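# Hang the lantern on the rail by its red wire

## Task

Get the lantern suspended from the rail by its red wire so that no part of it touches the table, and leave it hanging there without the robot holding it.

## Robot and tools

ROBOT. Two arms, left_arm and right_arm, each ending in a two-finger gripper. Bases in the scene frame: left_arm at (+0.013, +0.359, +0.020) m, right_arm at (-0.022, -0.346, +0.020) m, each turned only slightly about z. The arm names do not match image left and right.

FRAMES. The scene frame has its origin at table-top height, halfway between the nominal bases. +x points out over the table, +z up, and left_arm sits on the +y side. Reported hand positions (m) and quaternions (wxyz) use this frame and may be off by a few cm. Each gripper has its own axes: fingers point along its +z and open and close along its y. A block juts about 10 cm toward its +x. end_effector_position is the spot between the pads when they are shut. Closed fingertips reach about 19 mm past it, open ones about 6 mm.

execute_actions(actions, cameras). actions is a list of actions. Each action is a table of up to 15 rows, one row per 1/30 s step. A short table repeats its final row until 15 steps are done. Every row holds 18 numbers in [-1, 1], with left_arm first and then right_arm, even when only one arm moves. Per arm, in order: dx, dy, dz, rx, ry, rz, gripper position, force_limit, speed. The six pose numbers are an offset, not a pose. They are measured along that arm's Hand target axes, from the Hand target as it stood when the action began. Each row counts from that same start, not from the row before it. 1.0 equals 0.6 m or 180 degrees, and rx, ry, rz form one rotation vector. Sending an offset again adds another step. Six zeros re-send the current Hand target, which also ends a push or catches a lagging gripper up. Gripper numbers are absolute. position +1 is fully open (85 mm), about -0.8 is where the pads meet, and -1 squeezes until blocked. force_limit (-1 weak to +1 strong) and speed (-1 about 20 mm/s, 0 about 85, +1 about 150) set the grip; both start at +1. To hold a gripper unchanged, resend its last three numbers, because 0 is a real command. An empty actions list returns state plus images.

move(target, speed, blend, stop_force, zero, blocking, cameras). target is one 18-number row in the same layout, or a list of up to 15 rows. Every row is an offset from the Hand targets at the move's start, in each hand's own axes, not from the previous row. Paths are straight lines and do not avoid obstacles. speed is in m/s, from 0.002 to 1 (default 0.25); rotation is capped at twice that in rad/s. It can be one value or one per target. blend, in m, rounds corners in a list (0 means stop at each). stop_force, in N from 12 to 80, ends an arm's path when it senses that much push against its motion. Use it only for slow, non-rotating approaches, and leave it out when backing off a contact. zero (default true) re-zeroes the force before moving. blocking=false returns after about 0.5 s while the move continues, and it cannot be combined with stop_force. Moves stop after 10 s. The result adds a move: line such as done, off_target, moving, held or fault, plus any limits (paced = clipped, held = steps withheld).

wait(seconds 0 to 10) lets time run with the last commands held. stop() brakes a running move, though the fingers continue. zoom_image(camera, region=[x0, y0, x1, y1] in pixels, at most 504 by 504) enlarges part of the newest image of one camera. finished_scene(scene) takes the current scene's number, ends the scene for good, and usually reports success.

CAMERAS: cam_high, cam_low, cam_pegs, cam_rail, cam_left_wrist, cam_right_wrist, all 672x504, with OpenCV-style calibration supplied. Fixed cameras may have shifted by up to about 2.3 degrees and 9 mm. Wrist images can lag while the arm moves.

RESULTS. Hand target is the last commanded pose after clipping, and the next offsets start from it. The gripper may settle short of it. object_status: 0 moving, 1 blocked while opening, 2 blocked while closing (a grip), 3 reached the requested position or pads met. position_measured is in counts: 3 open, about 78 = 60 mm, 130 = 40 mm, 180 = 20 mm, 230 = closed. Flange force is the outside force on the gripper along its own axes, including the held weight; it is noisy and may say no reading. Joint velocities reading within noise means the arm is still. Tool commands lists the current gripper commands. Action results also give positions at some steps. MOTOR HOT warns of overheating.

LIMITS. Each step clips the commanded pose to within 70 mm and 16 degrees of the measured one. A clearance check blocks arm-to-arm approaches, but not the fingers. Fault stops of 10 s happen at 150 N outside force or at joint torque limits of 144 (waist, shoulder, elbow) and 36 (wrist joints) N m. Overheating can brake an arm for 30 to 60 s or more. Joint ranges are given; to free a joint stuck at a limit, turn it back less than half a turn at a time.

AVOID. Commanding past a firm contact, since the arms are stiff and this faults quickly. Fast touches, and contact or gripping between the two arms. Hard grips on parts still resting on something. Swinging loads fast, releasing moving parts, and dropping things any distance. Anything leaving the table, which fails the task. Long stretched-out holds, which heat the motors. Loose objects may be nudged by outside pushes now and then.

Each tool is called after "Emit:" as name(argument=value, ...), one argument or row to a line, values as JSON.

## Session

Emit:
execute_actions(
  actions=[],
)

Scene clock: 0.00 s.
left_arm: end_effector_position=(+0.2070, +1.0431, +0.2014) position_measured=3 object_status=3 end_effector_quat_wxyz=(-0.183, +0.662, +0.473, +0.551) | right_arm: end_effector_position=(+0.1633, -0.6196, +0.3473) position_measured=3 object_status=3 end_effector_quat_wxyz=(+0.564, -0.543, -0.484, -0.390)
Joint positions: left_arm=[1.3 0.279 -0.626 2.59 -0.632 0.649] | right_arm=[-1.113 0.561 0.374 -0.986 -2.709 -1.201]
Joint velocities: within noise
Flange force (N): no reading
Hand target: left_arm +0.2070, +1.0431, +0.2014; -0.183, +0.662, +0.473, +0.551 | right_arm +0.1633, -0.6196, +0.3473; +0.564, -0.543, -0.484, -0.390
Tool commands: left_gripper/position=+1.0 left_gripper/force_limit=+1.0 left_gripper/speed=+1.0 right_gripper/position=+1.0 right_gripper/force_limit=+1.0 right_gripper/speed=+1.0

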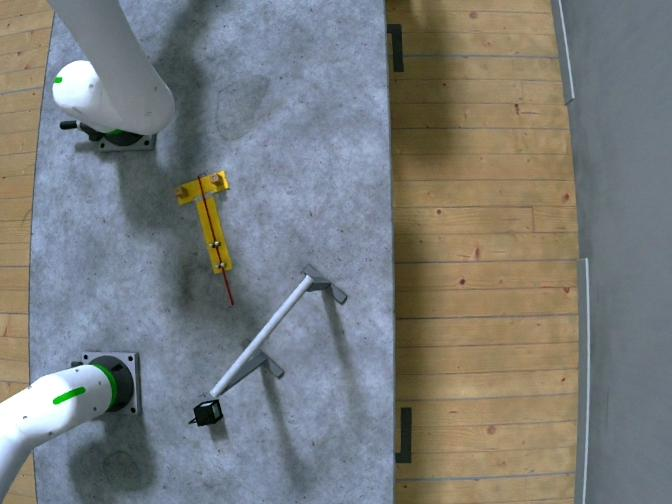

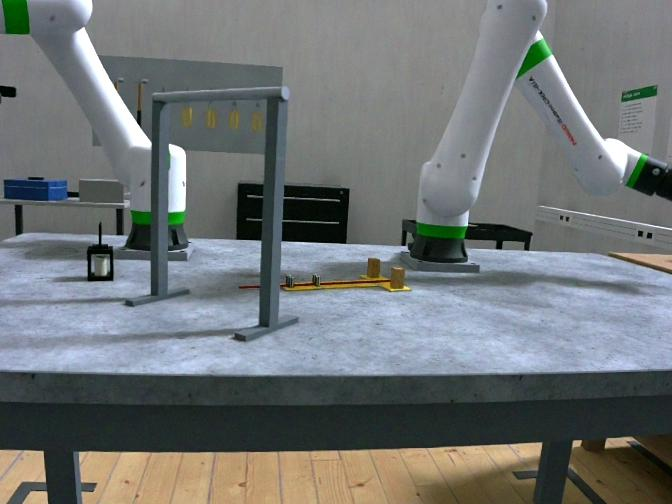

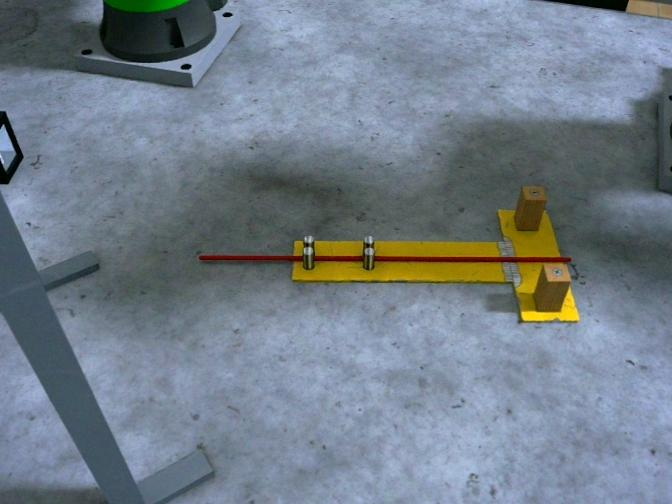

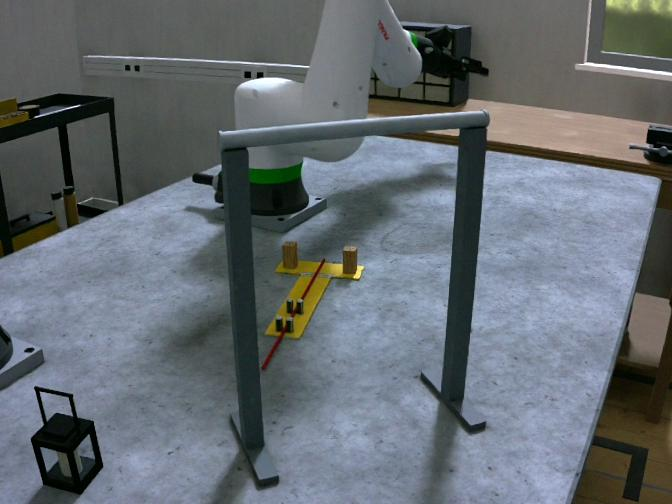

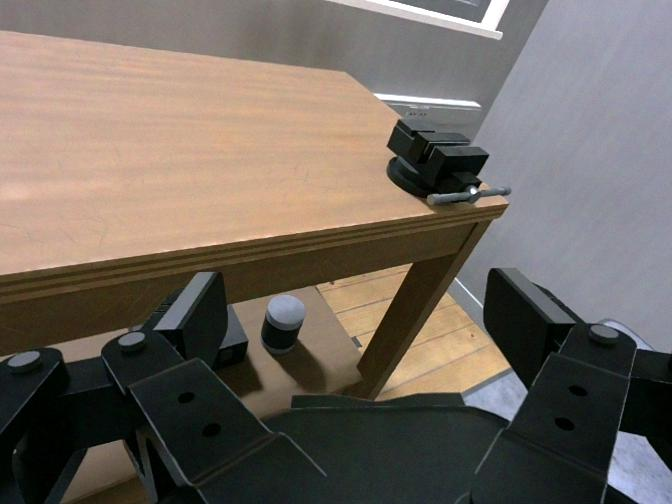

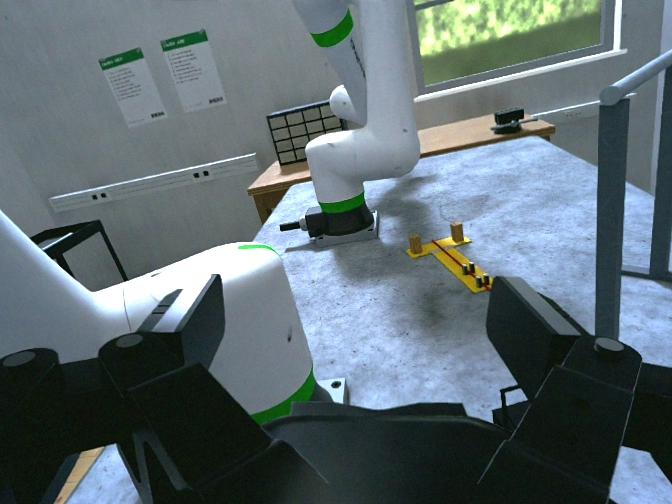

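Emit:
zoom_image(
  camera="cam_pegs",
  region=[180, 160, 600, 340],
)

Emit:
zoom_image(
  camera="cam_rail",
  region=[0, 220, 400, 504],
)

Emit:
zoom_image(
  camera="cam_high",
  region=[160, 150, 380, 440],
)

Emit:
zoom_image(
  camera="cam_low",
  region=[60, 60, 430, 350],
)

Scaled by 1.200 from the camera's 672x504 image, which has a finer 960x720 frame.

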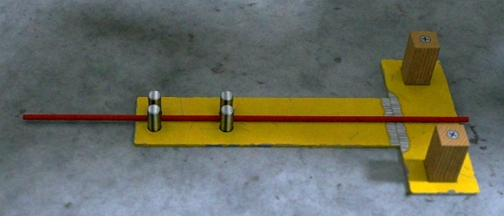

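Scaled by 1.260 from the camera's 672x504 image, which has a finer 960x720 frame.

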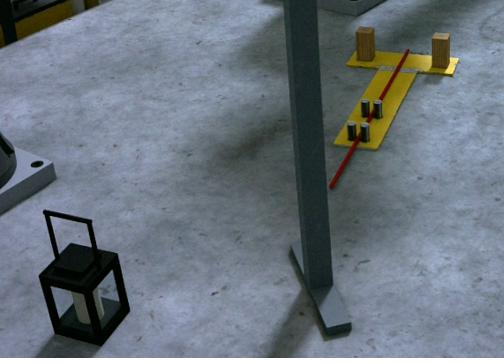

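Scaled by 1.738 from the camera's 672x504 image, which has a finer 960x720 frame.

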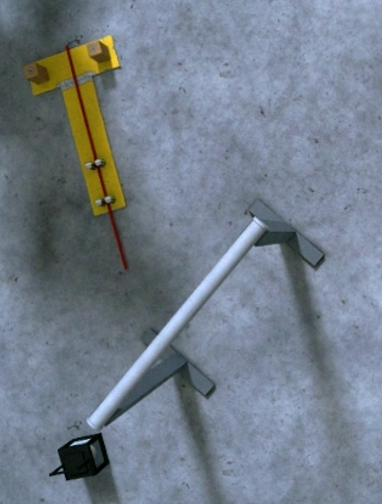

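Scaled by 1.362 from the camera's 672x504 image, which has a finer 960x720 frame.

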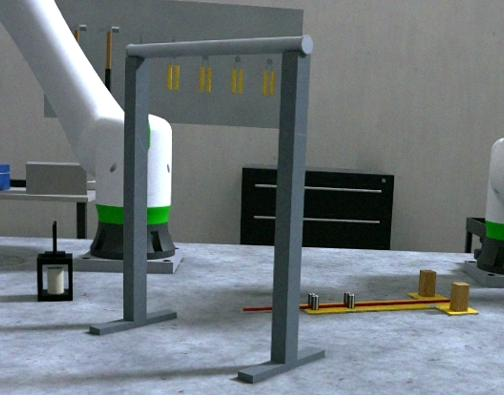

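Emit:
move(
  target=[
    [0,0,0,0,0,0,1,1,1,-0.015,0.08,0.783,-0.017,-0.484,-0.103,-0.8,0,0],
    [0,0,0,0,0,0,1,1,1,-0.055,0.463,0.843,-0.017,-0.484,-0.103,-0.8,0,0],
  ],
  blend=[0.03,0],
  cameras=["all"],
)

Scene clock: 127.60 s.
left_arm: end_effector_position=(+0.2070, +1.0431, +0.2014) position_measured=3 object_status=3 end_effector_quat_wxyz=(-0.183, +0.662, +0.473, +0.551) | right_arm: end_effector_position=(+0.3626, -0.0920, +0.2201) position_measured=229 object_status=3 end_effector_quat_wxyz=(+0.000, +0.598, +0.802, -0.001)
Joint positions: left_arm=[1.3 0.279 -0.626 2.59 -0.632 0.649] | right_arm=[0.847 0.049 -0.143 -0.001 -1.38 -2.151]
Flange force (N): left_arm=[-3.6 7.1 -3.9] | right_arm=[-1.0 -4.4 4.5]
Hand target: left_arm +0.2070, +1.0431, +0.2014; -0.183, +0.662, +0.473, +0.551 | right_arm +0.3626, -0.0921, +0.2201; +0.000, +0.598, +0.802, -0.001
Off the commanded pose: left_arm 0.000 m, 0 deg | right_arm 0.000 m, 0 deg.
move: done
camera_calibration:
cam_right_wrist: T_world_to_cam=[[0.951753, 0.305819, 0.0253186, -0.312736], [0.278679, -0.895927, 0.345909, -0.244579], [0.128469, -0.322164, -0.937927, 0.26454], [0, 0, 0, 1]] pos_world=[0.331822, -0.0382586, 0.340639]

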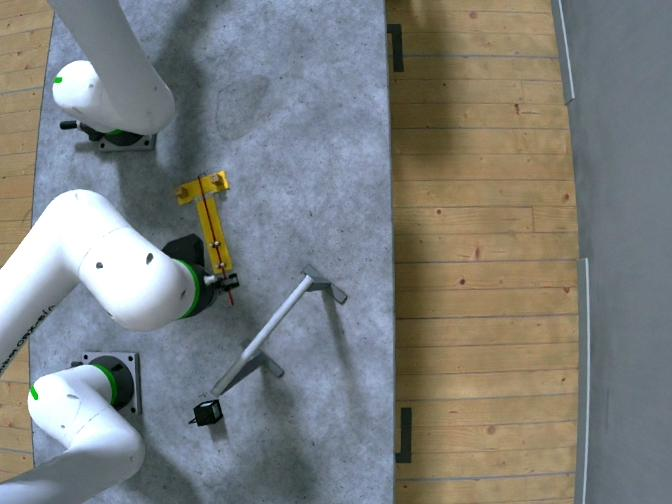

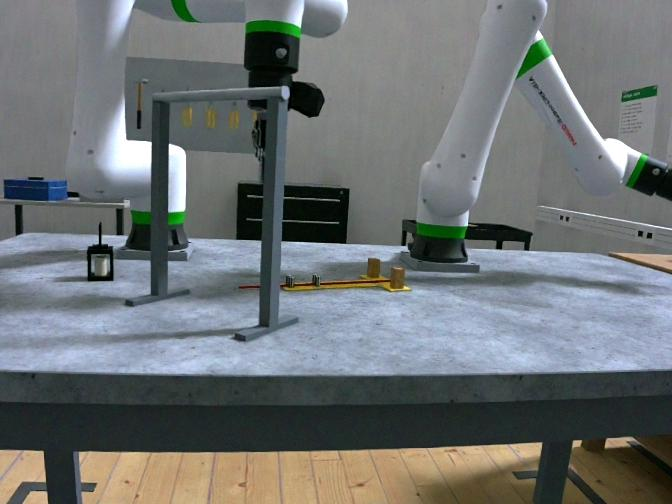

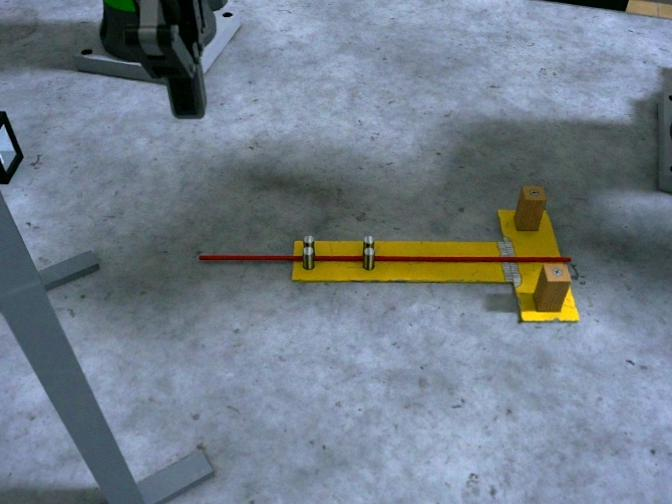

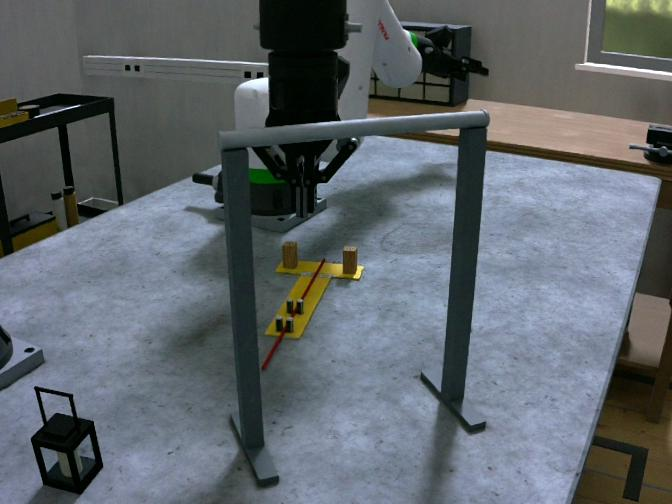

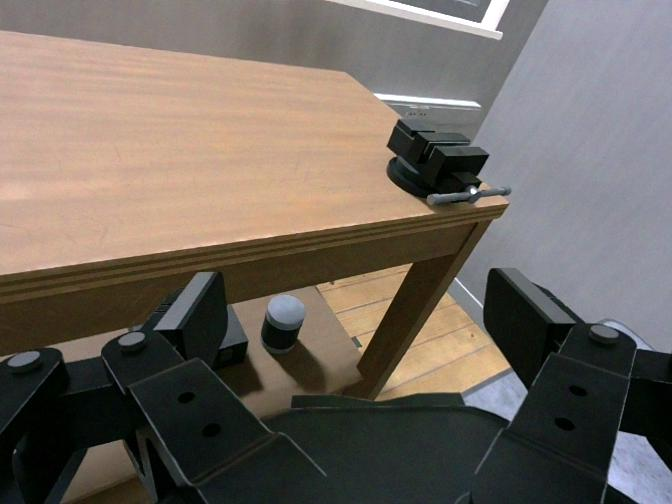

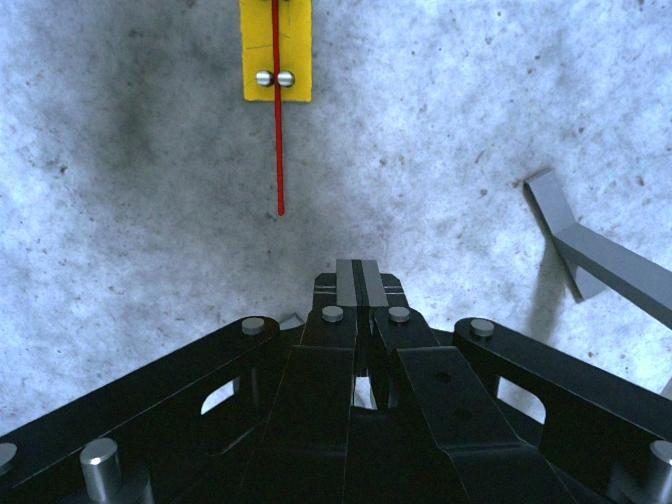

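Emit:
move(
  target=[
    [0,0,0,0,0,0,1,1,1,0,0,0.29,0,0,0,-0.8,0,0],
    [0,0,0,0,0,0,1,1,1,0,0,0.326,0,0,0,-0.8,0,0],
  ],
  speed=[0.2,0.03],
  stop_force=14,
)

Emit:
move(
  target=[0,0,0,0,0,0,1,1,1,0,-0.05,0,0,0,0,-0.8,0,0],
  speed=0.04,
  cameras=["cam_pegs","cam_right_wrist","cam_low"],
)

Scene clock: 137.73 s.
left_arm: end_effector_position=(+0.2070, +1.0431, +0.2014) position_measured=3 object_status=3 end_effector_quat_wxyz=(-0.183, +0.662, +0.473, +0.551) | right_arm: end_effector_position=(+0.3623, -0.0923, +0.0245) position_measured=229 object_status=3 end_effector_quat_wxyz=(+0.000, +0.598, +0.802, -0.001)
Joint positions: left_arm=[1.3 0.279 -0.626 2.59 -0.632 0.649] | right_arm=[0.847 0.254 -0.409 -0.001 -0.909 -2.151]
Flange force (N): left_arm=[-3.5 7.0 -3.8] | right_arm=[-0.3 -1.3 2.8]
Hand target: left_arm +0.2070, +1.0431, +0.2014; -0.183, +0.662, +0.473, +0.551 | right_arm +0.3623, -0.0923, +0.0245; +0.000, +0.598, +0.802, -0.001
Off the commanded pose: left_arm 0.000 m, 0 deg | right_arm 0.000 m, 0 deg.
move: done

Scene clock: 138.77 s.
left_arm: end_effector_position=(+0.2070, +1.0431, +0.2014) position_measured=3 object_status=3 end_effector_quat_wxyz=(-0.183, +0.662, +0.473, +0.551) | right_arm: end_effector_position=(+0.3335, -0.1008, +0.0245) position_measured=229 object_status=3 end_effector_quat_wxyz=(+0.000, +0.598, +0.802, -0.001)
Joint positions: left_arm=[1.3 0.279 -0.626 2.59 -0.632 0.649] | right_arm=[0.886 0.191 -0.49 -0.001 -0.892 -2.19]
Flange force (N): left_arm=[-3.7 7.0 -3.9] | right_arm=[-0.3 -2.1 2.8]
Hand target: left_arm +0.2070, +1.0431, +0.2014; -0.183, +0.662, +0.473, +0.551 | right_arm +0.3336, -0.1008, +0.0245; +0.000, +0.598, +0.802, -0.001
Off the commanded pose: left_arm 0.000 m, 0 deg | right_arm 0.000 m, 0 deg.
move: done
camera_calibration:
cam_right_wrist: T_world_to_cam=[[0.951801, 0.305705, 0.0248941, -0.277357], [0.278696, -0.895884, 0.346005, -0.17671], [0.128078, -0.32239, -0.937902, 0.0820921], [0, 0, 0, 1]] pos_world=[0.302723, -0.0470569, 0.145042]
Images, in order (width x height): cam_low 672x504, cam_pegs 672x504, cam_right_wrist 672x504.

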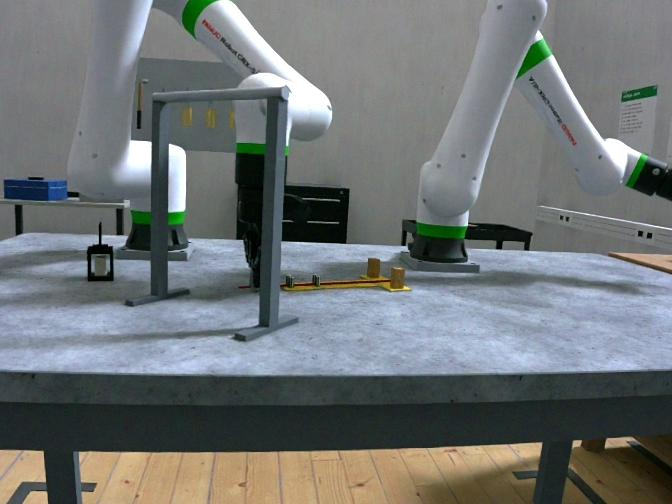

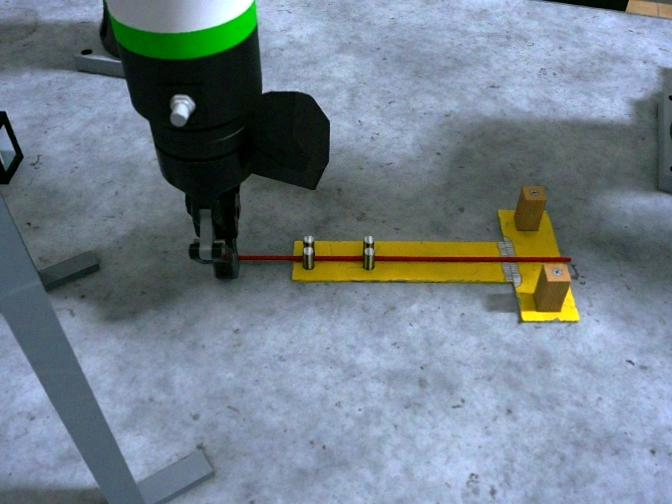

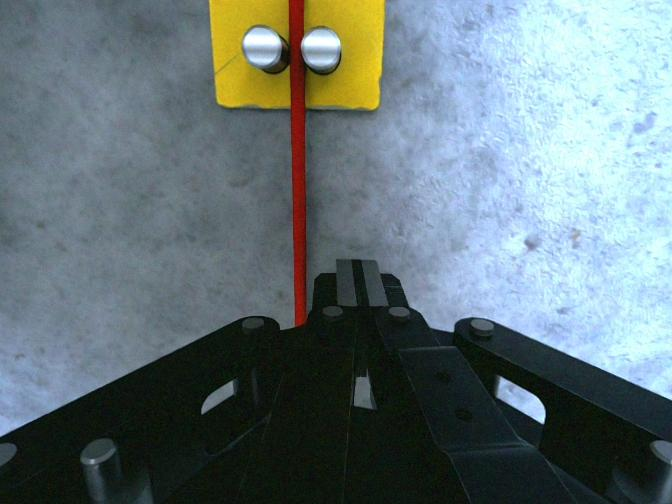

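Emit:
move(
  target=[
    [0,0,0,0,0,0,1,1,1,0.0033,-0.0333,0,0,0,0,-0.8,0,0],
    [0,0,0,0,0,0,1,1,1,0.01,-0.0627,0,0,0,0,-0.8,0,0],
    [0,0,0,0,0,0,1,1,1,0.0242,-0.0892,0,0,0,0,-0.8,0,0],
  ],
  speed=0.04,
  blend=0.004,
  cameras=["cam_pegs","cam_right_wrist"],
)

Scene clock: 158.13 s.
left_arm: end_effector_position=(+0.2070, +1.0431, +0.2014) position_measured=3 object_status=3 end_effector_quat_wxyz=(-0.183, +0.662, +0.473, +0.551) | right_arm: end_effector_position=(+0.2781, -0.1022, +0.0246) position_measured=229 object_status=3 end_effector_quat_wxyz=(+0.000, +0.598, +0.802, -0.001)
Joint positions: left_arm=[1.3 0.279 -0.626 2.59 -0.632 0.649] | right_arm=[1.002 0.085 -0.613 -0.001 -0.874 -2.306]
Flange force (N): left_arm=[-3.9 7.4 -3.8] | right_arm=[-0.7 -1.4 2.9]
Hand target: left_arm +0.2070, +1.0431, +0.2014; -0.183, +0.662, +0.473, +0.551 | right_arm +0.2781, -0.1022, +0.0246; +0.000, +0.598, +0.802, -0.001
Off the commanded pose: left_arm 0.000 m, 0 deg | right_arm 0.000 m, 0 deg.
move: done
camera_calibration:
cam_right_wrist: T_world_to_cam=[[0.951801, 0.305705, 0.0248941, -0.22423], [0.278696, -0.895884, 0.346005, -0.162435], [0.128078, -0.32239, -0.937902, 0.0887685], [0, 0, 0, 1]] pos_world=[0.247323, -0.0483569, 0.145042]
Images, in order (width x height): cam_pegs 672x504, cam_right_wrist 672x504.

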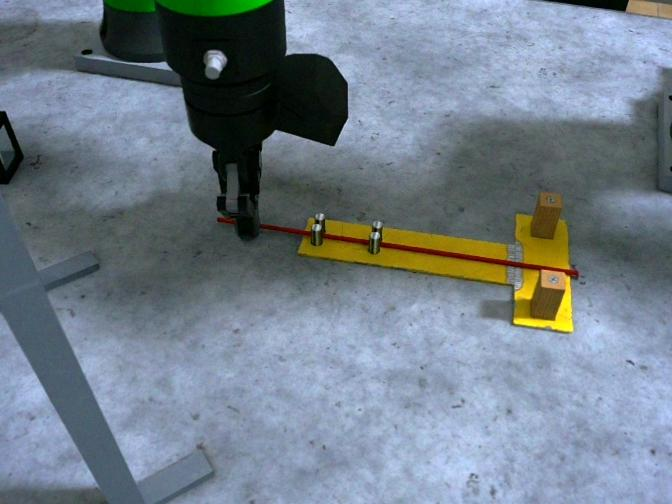

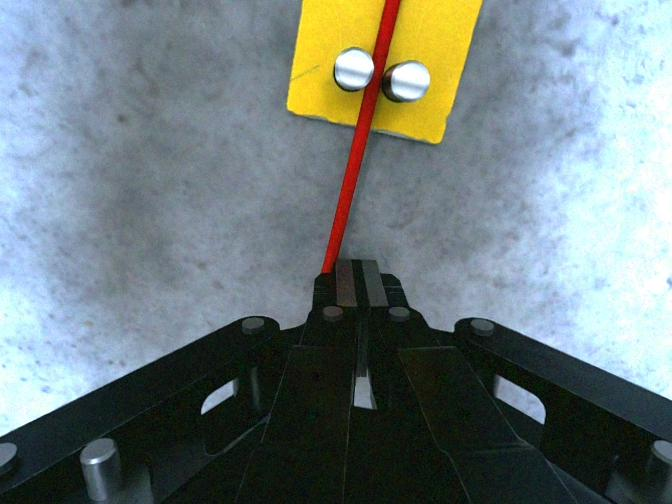

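Emit:
move(
  target=[
    [0,0,0,0,0,0,0.1,1,1,0,0.05,0,0,0,0,-0.8,0,0],
    [-0.178,0.6,-0.483,-0.33,-0.085,0.23,0.1,1,1,-0.13,0.08,-0.25,0,0,0,-0.8,0,0],
    [-0.59,0.688,-0.865,-0.655,-0.171,0.461,0.1,1,1,-0.13,0.08,-0.25,0,0,0,-0.8,0,0],
  ],
  blend=[0.01,0.05,0],
  speed=[0.15,0.3,0.3],
  cameras=["cam_pegs","cam_high","cam_left_wrist"],
)

Scene clock: 184.63 s.
left_arm: end_effector_position=(+0.2802, +0.2958, +0.1654) position_measured=117 object_status=3 end_effector_quat_wxyz=(+0.254, +0.693, -0.611, +0.286) | right_arm: end_effector_position=(+0.3466, -0.1631, +0.1746) position_measured=229 object_status=3 end_effector_quat_wxyz=(+0.000, +0.598, +0.802, -0.001)
Joint positions: left_arm=[1.017 -0.289 -0.935 0.473 -1.576 0.542] | right_arm=[0.759 -0.049 -0.35 0 -1.271 -2.063]
Flange force (N): left_arm=[5.4 -4.7 7.0] | right_arm=[0.0 -1.8 3.4]
Hand target: left_arm +0.2802, +0.2958, +0.1654; +0.254, +0.693, -0.612, +0.286 | right_arm +0.3466, -0.1631, +0.1746; +0.000, +0.598, +0.802, -0.001
Off the commanded pose: left_arm 0.000 m, 0 deg | right_arm 0.000 m, 0 deg.
move: done; blend cut to 0 m at target 1
camera_calibration:
cam_left_wrist: T_world_to_cam=[[-0.994907, -0.100308, 0.00996283, 0.310342], [-0.0955501, 0.906977, -0.410199, -0.158729], [0.0321101, -0.409062, -0.911941, 0.391208], [0, 0, 0, 1]] pos_world=[0.281033, 0.335121, 0.288556]
Images, in order (width x height): cam_high 672x504, cam_pegs 672x504, cam_left_wrist 672x504.

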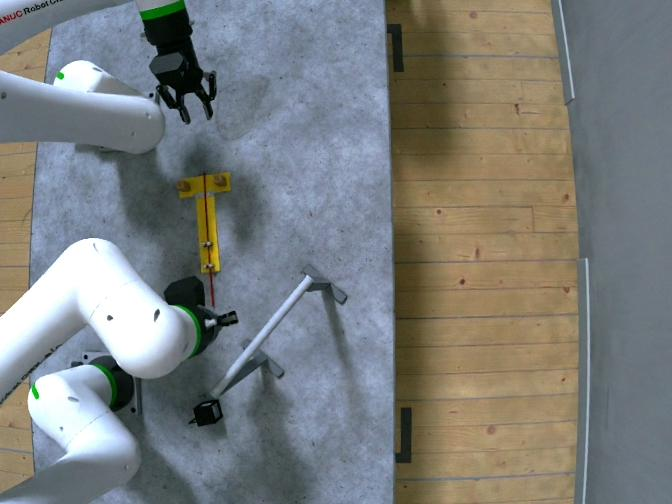

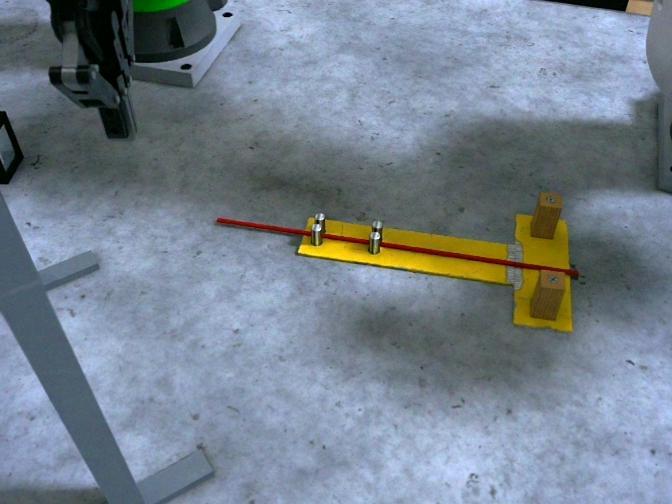

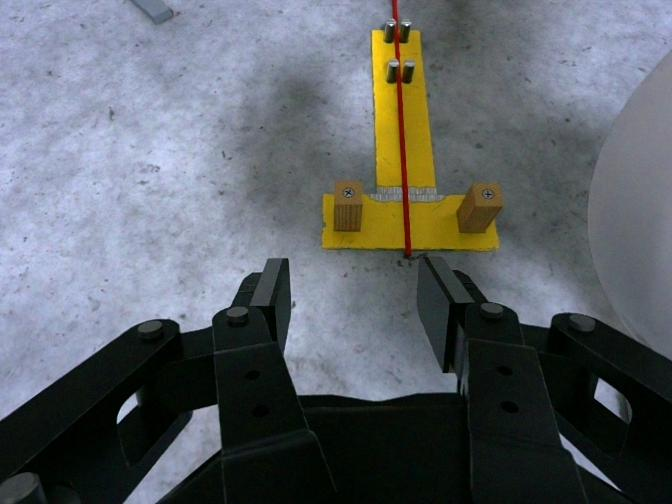

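Emit:
move(
  target=[
    [0,0,0.18,0,0,0,0.1,1,1,0,0,0,0,0,0,-0.8,0,0],
    [0,0,0.298,0,0,0,0.1,1,1,0,0,0,0,0,0,-0.8,0,0],
  ],
  speed=[0.15,0.04],
  stop_force=15,
  cameras=["cam_pegs","cam_left_wrist"],
)

Scene clock: 192.40 s.
left_arm: end_effector_position=(+0.2947, +0.1835, +0.0523) position_measured=117 object_status=3 end_effector_quat_wxyz=(+0.257, +0.692, -0.613, +0.282) | right_arm: end_effector_position=(+0.3466, -0.1631, +0.1746) position_measured=229 object_status=3 end_effector_quat_wxyz=(+0.000, +0.598, +0.802, -0.001)
Joint positions: left_arm=[0.521 -0.082 -1.187 0.864 -1.032 0.517] | right_arm=[0.759 -0.049 -0.35 0 -1.271 -2.063]
Flange force (N): left_arm=no reading | right_arm=[0.1 -2.0 3.4]
Hand target: left_arm +0.2941, +0.1832, +0.0520; +0.254, +0.693, -0.612, +0.286 (not the last commanded pose) | right_arm +0.3466, -0.1631, +0.1746; +0.000, +0.598, +0.802, -0.001
Off the commanded pose: left_arm 0.019 m, 1 deg | right_arm 0.000 m, 0 deg.
joint sent to its limit (left arm) — joint 3 (elbow), lower limit, where the elbow is as bent as it goes.
move: given up (left_arm; no force reading, so stop_force could not act: that arm's path ended); path passed 1 of 2 targets
camera_calibration:
cam_left_wrist: T_world_to_cam=[[-0.99554, -0.0926571, 0.0177387, 0.313028], [-0.0918062, 0.908239, -0.408256, -0.103361], [0.0217168, -0.408064, -0.912695, 0.244469], [0, 0, 0, 1]] pos_world=[0.296834, 0.222639, 0.175375]
Images, in order (width x height): cam_pegs 672x504, cam_left_wrist 672x504.

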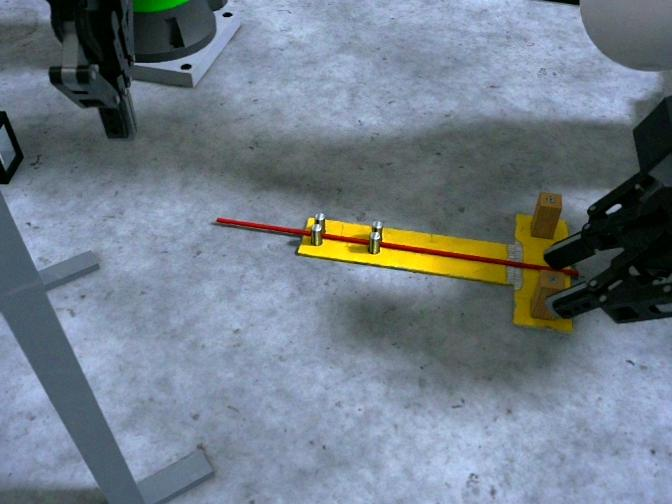

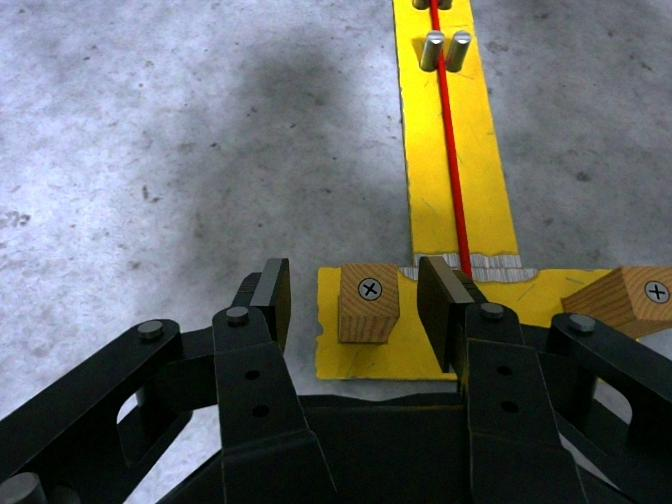

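Emit:
move(
  target=[
    [0.0237,0.0033,-0.025,0,-0.139,0,0.1,1,1,0,0,0,0,0,0,-0.8,0,0],
    [-0.0045,0.0033,0.035,0,-0.139,0,0.1,1,1,0,0,0,0,0,0,-0.8,0,0],
  ],
  speed=[0.1,0.04],
  cameras=["cam_pegs","cam_left_wrist"],
)

Scene clock: 206.83 s.
left_arm: end_effector_position=(+0.2937, +0.1702, +0.0352) position_measured=117 object_status=3 end_effector_quat_wxyz=(+0.115, +0.738, -0.652, +0.130) | right_arm: end_effector_position=(+0.3466, -0.1631, +0.1746) position_measured=229 object_status=3 end_effector_quat_wxyz=(+0.000, +0.598, +0.802, -0.001)
Joint positions: left_arm=[0.145 -0.189 -1.03 0.499 -0.795 1.21] | right_arm=[0.759 -0.049 -0.35 0 -1.271 -2.063]
Flange force (N): left_arm=[4.4 4.1 4.1] | right_arm=[-0.2 -2.3 3.8]
Hand target: left_arm +0.2937, +0.1702, +0.0352; +0.115, +0.738, -0.652, +0.130 | right_arm +0.3466, -0.1631, +0.1746; +0.000, +0.598, +0.802, -0.001
Off the commanded pose: left_arm 0.000 m, 0 deg | right_arm 0.000 m, 0 deg.
move: done
camera_calibration:
cam_left_wrist: T_world_to_cam=[[-0.994166, -0.106203, 0.0188553, 0.312962], [-0.10595, 0.994274, 0.0139572, -0.123685], [-0.0202296, 0.0118781, -0.999725, 0.167498], [0, 0, 0, 1]] pos_world=[0.30142, 0.154225, 0.163277]
Images, in order (width x height): cam_pegs 672x504, cam_left_wrist 672x504.

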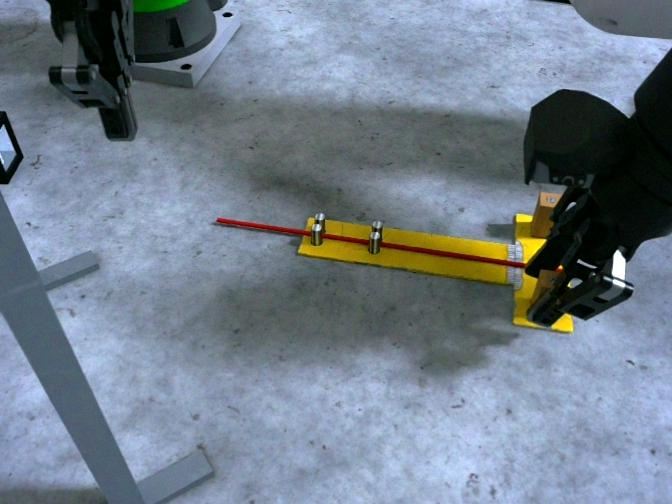

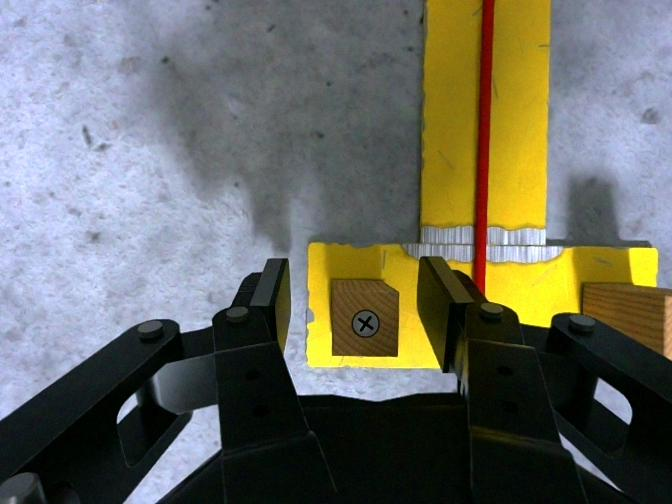

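Emit:
move(
  target=[0,0,0,0,0,0,-1,0,-1,0,0,0,0,0,0,-0.8,0,0],
  cameras=["cam_pegs","cam_left_wrist"],
)

Emit:
zoom_image(
  camera="cam_pegs",
  region=[180, 160, 400, 320],
)

Scene clock: 211.80 s.
left_arm: end_effector_position=(+0.2937, +0.1701, +0.0352) position_measured=182 object_status=0 end_effector_quat_wxyz=(+0.115, +0.738, -0.652, +0.130) | right_arm: end_effector_position=(+0.3466, -0.1631, +0.1746) position_measured=229 object_status=3 end_effector_quat_wxyz=(+0.000, +0.598, +0.802, -0.001)
Joint positions: left_arm=[0.145 -0.189 -1.03 0.499 -0.795 1.21] | right_arm=[0.759 -0.049 -0.35 0 -1.271 -2.063]
Flange force (N): left_arm=[0.1 13.9 -33.6] | right_arm=[-0.1 -1.9 3.6]
Hand target: left_arm +0.2937, +0.1702, +0.0352; +0.115, +0.738, -0.652, +0.130 | right_arm +0.3466, -0.1631, +0.1746; +0.000, +0.598, +0.802, -0.001
Off the commanded pose: left_arm 0.000 m, 0 deg | right_arm 0.000 m, 0 deg.
move: done
camera_calibration:
cam_left_wrist: T_world_to_cam=[[-0.994166, -0.106202, 0.0188659, 0.31296], [-0.105951, 0.994275, 0.0138578, -0.123669], [-0.0202296, 0.0117781, -0.999726, 0.167513], [0, 0, 0, 1]] pos_world=[0.30142, 0.154225, 0.163277]
Images, in order (width x height): cam_pegs 672x504, cam_left_wrist 672x504.

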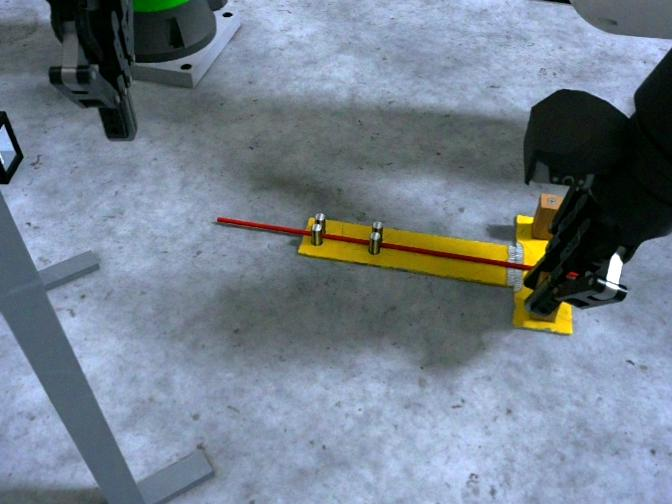

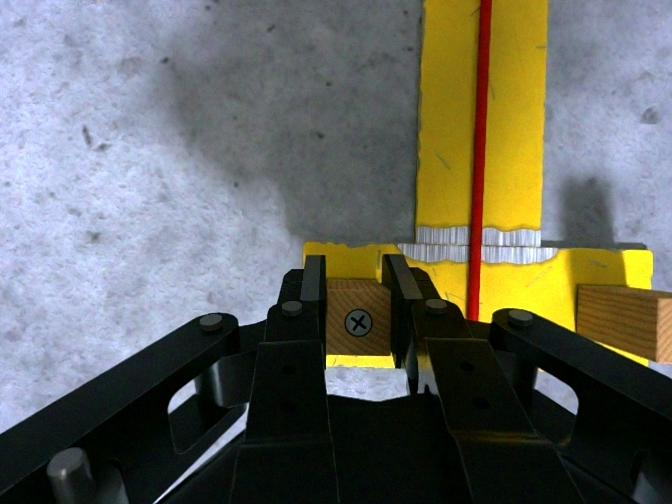

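Scaled by 2.291 from the camera's 672x504 image, which has a finer 960x720 frame.

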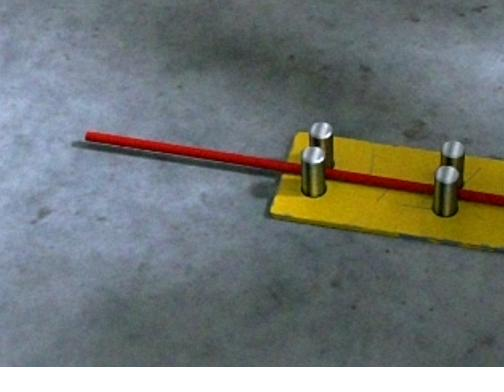

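Emit:
move(
  target=[
    [0,0,0,0,0,0,-1,0,-1,0.1267,-0.0117,0,0,0,0,-0.8,0,0],
    [0,0,0,0,0,0,-1,0,-1,0.1267,-0.0117,0.25,0,0,0,-0.8,0,0],
  ],
  speed=0.15,
)

Emit:
move(
  target=[
    [0,0,0,0,0,0,-1,0,-1,-0.0042,-0.0533,0,0,0,0,-0.8,0,0],
    [0,0,0,0,0,0,-1,0,-1,0.0021,-0.0826,0,0,0,0,-0.8,0,0],
    [0,0,0,0,0,0,-1,0,-1,0.0163,-0.1091,0,0,0,0,-0.8,0,0],
    [0,0,0,0,0,0,-1,0,-1,0.0365,-0.1315,0,0,0,0,-0.8,0,0],
  ],
  speed=0.04,
  blend=0.004,
  cameras=["cam_pegs","cam_right_wrist","cam_left_wrist"],
)

Scene clock: 230.00 s.
left_arm: end_effector_position=(+0.2937, +0.1701, +0.0352) position_measured=182 object_status=2 end_effector_quat_wxyz=(+0.115, +0.738, -0.652, +0.130) | right_arm: end_effector_position=(+0.3178, -0.0923, +0.0245) position_measured=229 object_status=3 end_effector_quat_wxyz=(+0.000, +0.598, +0.802, -0.001)
Joint positions: left_arm=[0.145 -0.189 -1.03 0.499 -0.795 1.21] | right_arm=[0.93 0.173 -0.511 -0.001 -0.888 -2.233]
Flange force (N): left_arm=[0.4 14.8 -33.6] | right_arm=[-0.3 -1.9 2.8]
Hand target: left_arm +0.2937, +0.1702, +0.0352; +0.115, +0.738, -0.652, +0.130 | right_arm +0.3180, -0.0924, +0.0246; +0.000, +0.598, +0.802, -0.001
Off the commanded pose: left_arm 0.000 m, 0 deg | right_arm 0.000 m, 0 deg.
move: done

Scene clock: 232.50 s.
left_arm: end_effector_position=(+0.2937, +0.1701, +0.0352) position_measured=182 object_status=2 end_effector_quat_wxyz=(+0.115, +0.738, -0.652, +0.130) | right_arm: end_effector_position=(+0.2360, -0.0939, +0.0246) position_measured=229 object_status=3 end_effector_quat_wxyz=(+0.000, +0.598, +0.802, -0.001)
Joint positions: left_arm=[0.145 -0.189 -1.03 0.499 -0.795 1.21] | right_arm=[1.119 0.02 -0.682 -0.001 -0.87 -2.423]
Flange force (N): left_arm=[0.1 14.9 -34.0] | right_arm=[-1.8 0.0 -1.4]
Hand target: left_arm +0.2937, +0.1702, +0.0352; +0.115, +0.738, -0.652, +0.130 | right_arm +0.2361, -0.0939, +0.0247; +0.000, +0.598, +0.802, -0.001
Off the commanded pose: left_arm 0.000 m, 0 deg | right_arm 0.000 m, 0 deg.
move: done
camera_calibration:
cam_left_wrist: T_world_to_cam=[[-0.994166, -0.106203, 0.0188553, 0.312962], [-0.10595, 0.994274, 0.0139572, -0.123685], [-0.0202296, 0.0118781, -0.999725, 0.167498], [0, 0, 0, 1]] pos_world=[0.30142, 0.154225, 0.163277]
cam_right_wrist: T_world_to_cam=[[0.951813, 0.305674, 0.0248049, -0.186659], [0.278699, -0.895894, 0.345979, -0.143388], [0.127979, -0.322394, -0.937914, 0.0969202], [0, 0, 0, 1]] pos_world=[0.205223, -0.0401568, 0.145142]
Images, in order (width x height): cam_pegs 672x504, cam_left_wrist 672x504, cam_right_wrist 672x504.

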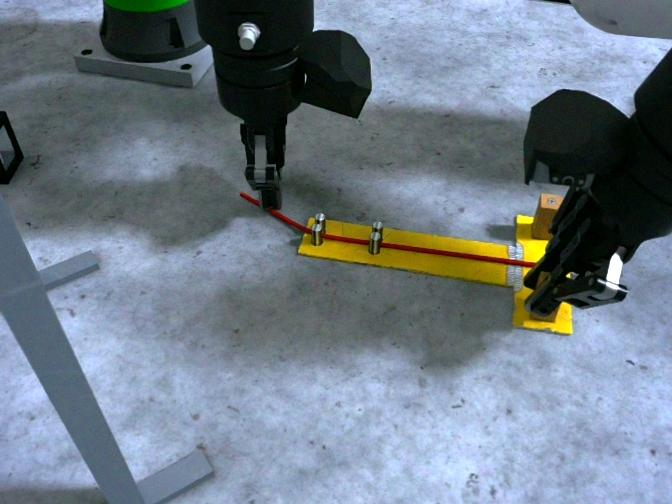

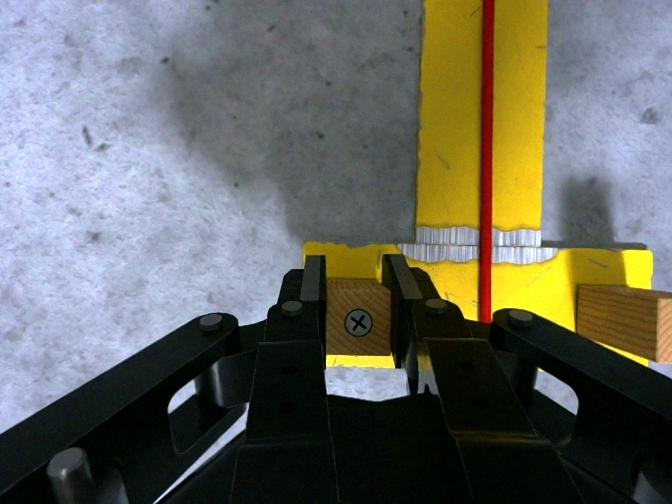

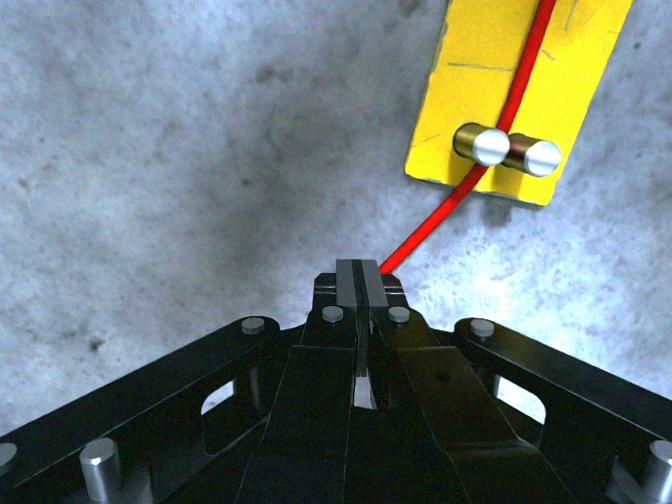

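Emit:
move(
  target=[
    [0,0,0,0,0,0,-1,0,-1,0.0253,-0.0161,0,0,0,0,-0.8,0,0],
    [0,0,0,0,0,0,-1,0,-1,0.054,-0.0251,0,0,0,0,-0.8,0,0],
    [0,0,0,0,0,0,-1,0,-1,0.084,-0.0265,0,0,0,0,-0.8,0,0],
    [0,0,0,0,0,0,-1,0,-1,0.1133,-0.02,0,0,0,0,-0.8,0,0],
    [0,0,0,0,0,0,-1,0,-1,0.135,-0.0093,0,0,0,0,-0.8,0,0],
  ],
  speed=0.04,
  blend=0.004,
  cameras=["cam_pegs","cam_right_wrist"],
)

Scene clock: 241.20 s.
left_arm: end_effector_position=(+0.2937, +0.1702, +0.0352) position_measured=182 object_status=2 end_effector_quat_wxyz=(+0.115, +0.738, -0.652, +0.130) | right_arm: end_effector_position=(+0.2076, -0.0179, +0.0246) position_measured=229 object_status=3 end_effector_quat_wxyz=(+0.000, +0.598, +0.802, -0.001)
Joint positions: left_arm=[0.145 -0.189 -1.03 0.499 -0.795 1.21] | right_arm=[1.268 0.118 -0.576 -0.001 -0.878 -2.571]
Flange force (N): left_arm=[0.2 14.5 -33.5] | right_arm=[-0.7 -1.6 2.9]
Hand target: left_arm +0.2937, +0.1702, +0.0352; +0.115, +0.738, -0.652, +0.130 | right_arm +0.2076, -0.0179, +0.0246; +0.000, +0.598, +0.802, -0.001
Off the commanded pose: left_arm 0.000 m, 0 deg | right_arm 0.000 m, 0 deg.
move: done
camera_calibration:
cam_right_wrist: T_world_to_cam=[[0.951765, 0.305815, 0.0249213, -0.182903], [0.278775, -0.895817, 0.346116, -0.0673313], [0.128172, -0.322473, -0.937861, 0.125049], [0, 0, 0, 1]] pos_world=[0.176823, 0.035943, 0.145142]
Images, in order (width x height): cam_pegs 672x504, cam_right_wrist 672x504.

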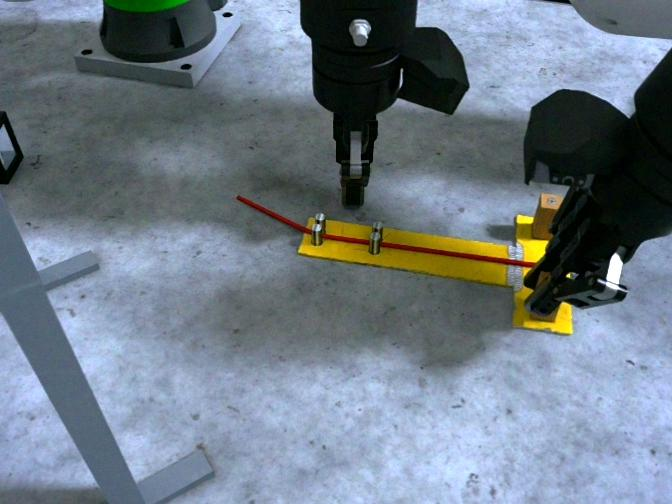

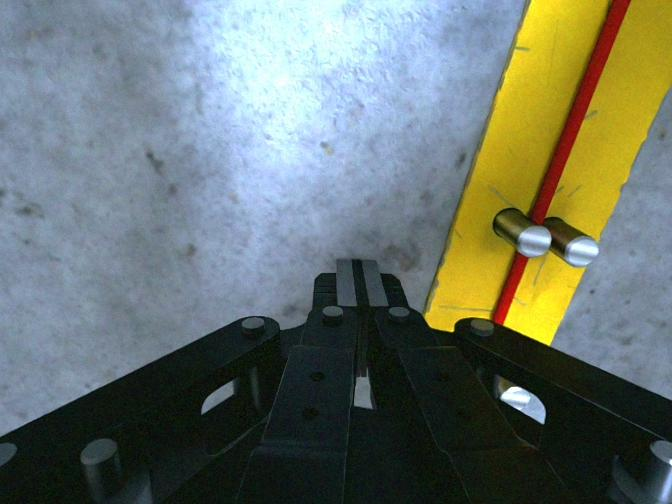

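Emit:
move(
  target=[
    [0,0,0,0,0,0,-1,0,-1,0,0,-0.1,0,0,0,-0.8,0,0],
    [0,0,0,0,0,0,-1,0,-1,-0.176,0.119,-0.1,0,0,0,-0.8,0,0],
    [0,0,0,0,0,0,-1,0,-1,-0.176,0.119,-0.01,0,0,0,-0.8,0,0],
  ],
  speed=0.15,
  blend=0.01,
)

Emit:
move(
  target=[0,0,0,0,0,0,-1,0,-1,0,0,0.045,0,0,0,-0.8,0,0],
  speed=0.008,
  stop_force=12,
  cameras=["cam_pegs","cam_right_wrist"],
)

Scene clock: 261.93 s.
left_arm: end_effector_position=(+0.2937, +0.1702, +0.0352) position_measured=182 object_status=2 end_effector_quat_wxyz=(+0.115, +0.738, -0.652, +0.130) | right_arm: end_effector_position=(+0.3061, -0.0987, +0.0306) position_measured=229 object_status=3 end_effector_quat_wxyz=(+0.000, +0.598, +0.802, -0.001)
Joint positions: left_arm=[0.145 -0.189 -1.03 0.499 -0.795 1.21] | right_arm=[0.945 0.132 -0.542 -0.001 -0.898 -2.248]
Flange force (N): left_arm=[0.1 14.8 -33.1] | right_arm=[-0.5 -2.1 2.8]
Hand target: left_arm +0.2937, +0.1702, +0.0352; +0.115, +0.738, -0.652, +0.130 | right_arm +0.3062, -0.0987, +0.0306; +0.000, +0.598, +0.802, -0.001
Off the commanded pose: left_arm 0.000 m, 0 deg | right_arm 0.000 m, 0 deg.
move: done

Scene clock: 263.87 s.
left_arm: end_effector_position=(+0.2937, +0.1702, +0.0352) position_measured=182 object_status=2 end_effector_quat_wxyz=(+0.115, +0.738, -0.652, +0.130) | right_arm: end_effector_position=(+0.3062, -0.0987, +0.0197) position_measured=229 object_status=3 end_effector_quat_wxyz=(+0.000, +0.598, +0.802, -0.001)
Joint positions: left_arm=[0.145 -0.189 -1.03 0.499 -0.795 1.21] | right_arm=[0.945 0.152 -0.552 -0.001 -0.869 -2.248]
Flange force (N): left_arm=[0.5 14.4 -33.7] | right_arm=[-1.4 -11.6 -34.0]
Hand target: left_arm +0.2937, +0.1702, +0.0352; +0.115, +0.738, -0.652, +0.130 | right_arm +0.3062, -0.0987, +0.0197; +0.000, +0.598, +0.802, -0.001 (not the last commanded pose)
Off the commanded pose: left_arm 0.000 m, 0 deg | right_arm 0.016 m, 0 deg.
move: contact (right_arm)
camera_calibration:
cam_right_wrist: T_world_to_cam=[[0.951732, 0.305904, 0.0250894, -0.251892], [0.278798, -0.89579, 0.346168, -0.165572], [0.128369, -0.322465, -0.937837, 0.0815762], [0, 0, 0, 1]] pos_world=[0.275422, -0.0449574, 0.140141]
Images, in order (width x height): cam_pegs 672x504, cam_right_wrist 672x504.

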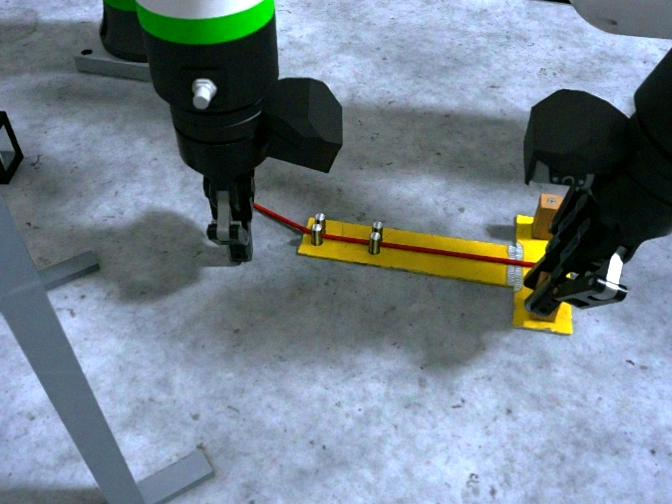

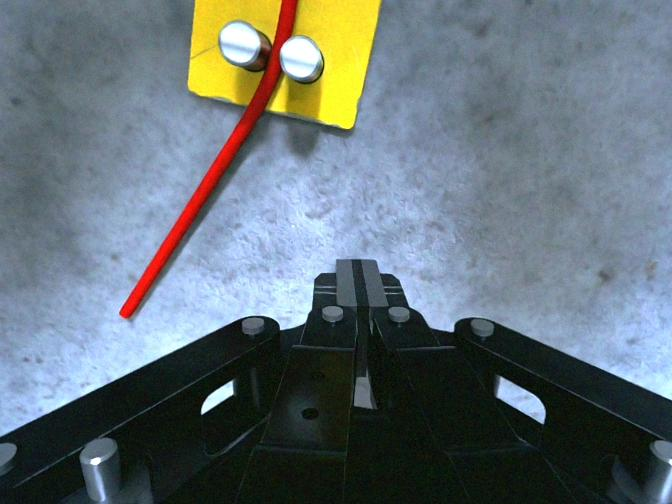

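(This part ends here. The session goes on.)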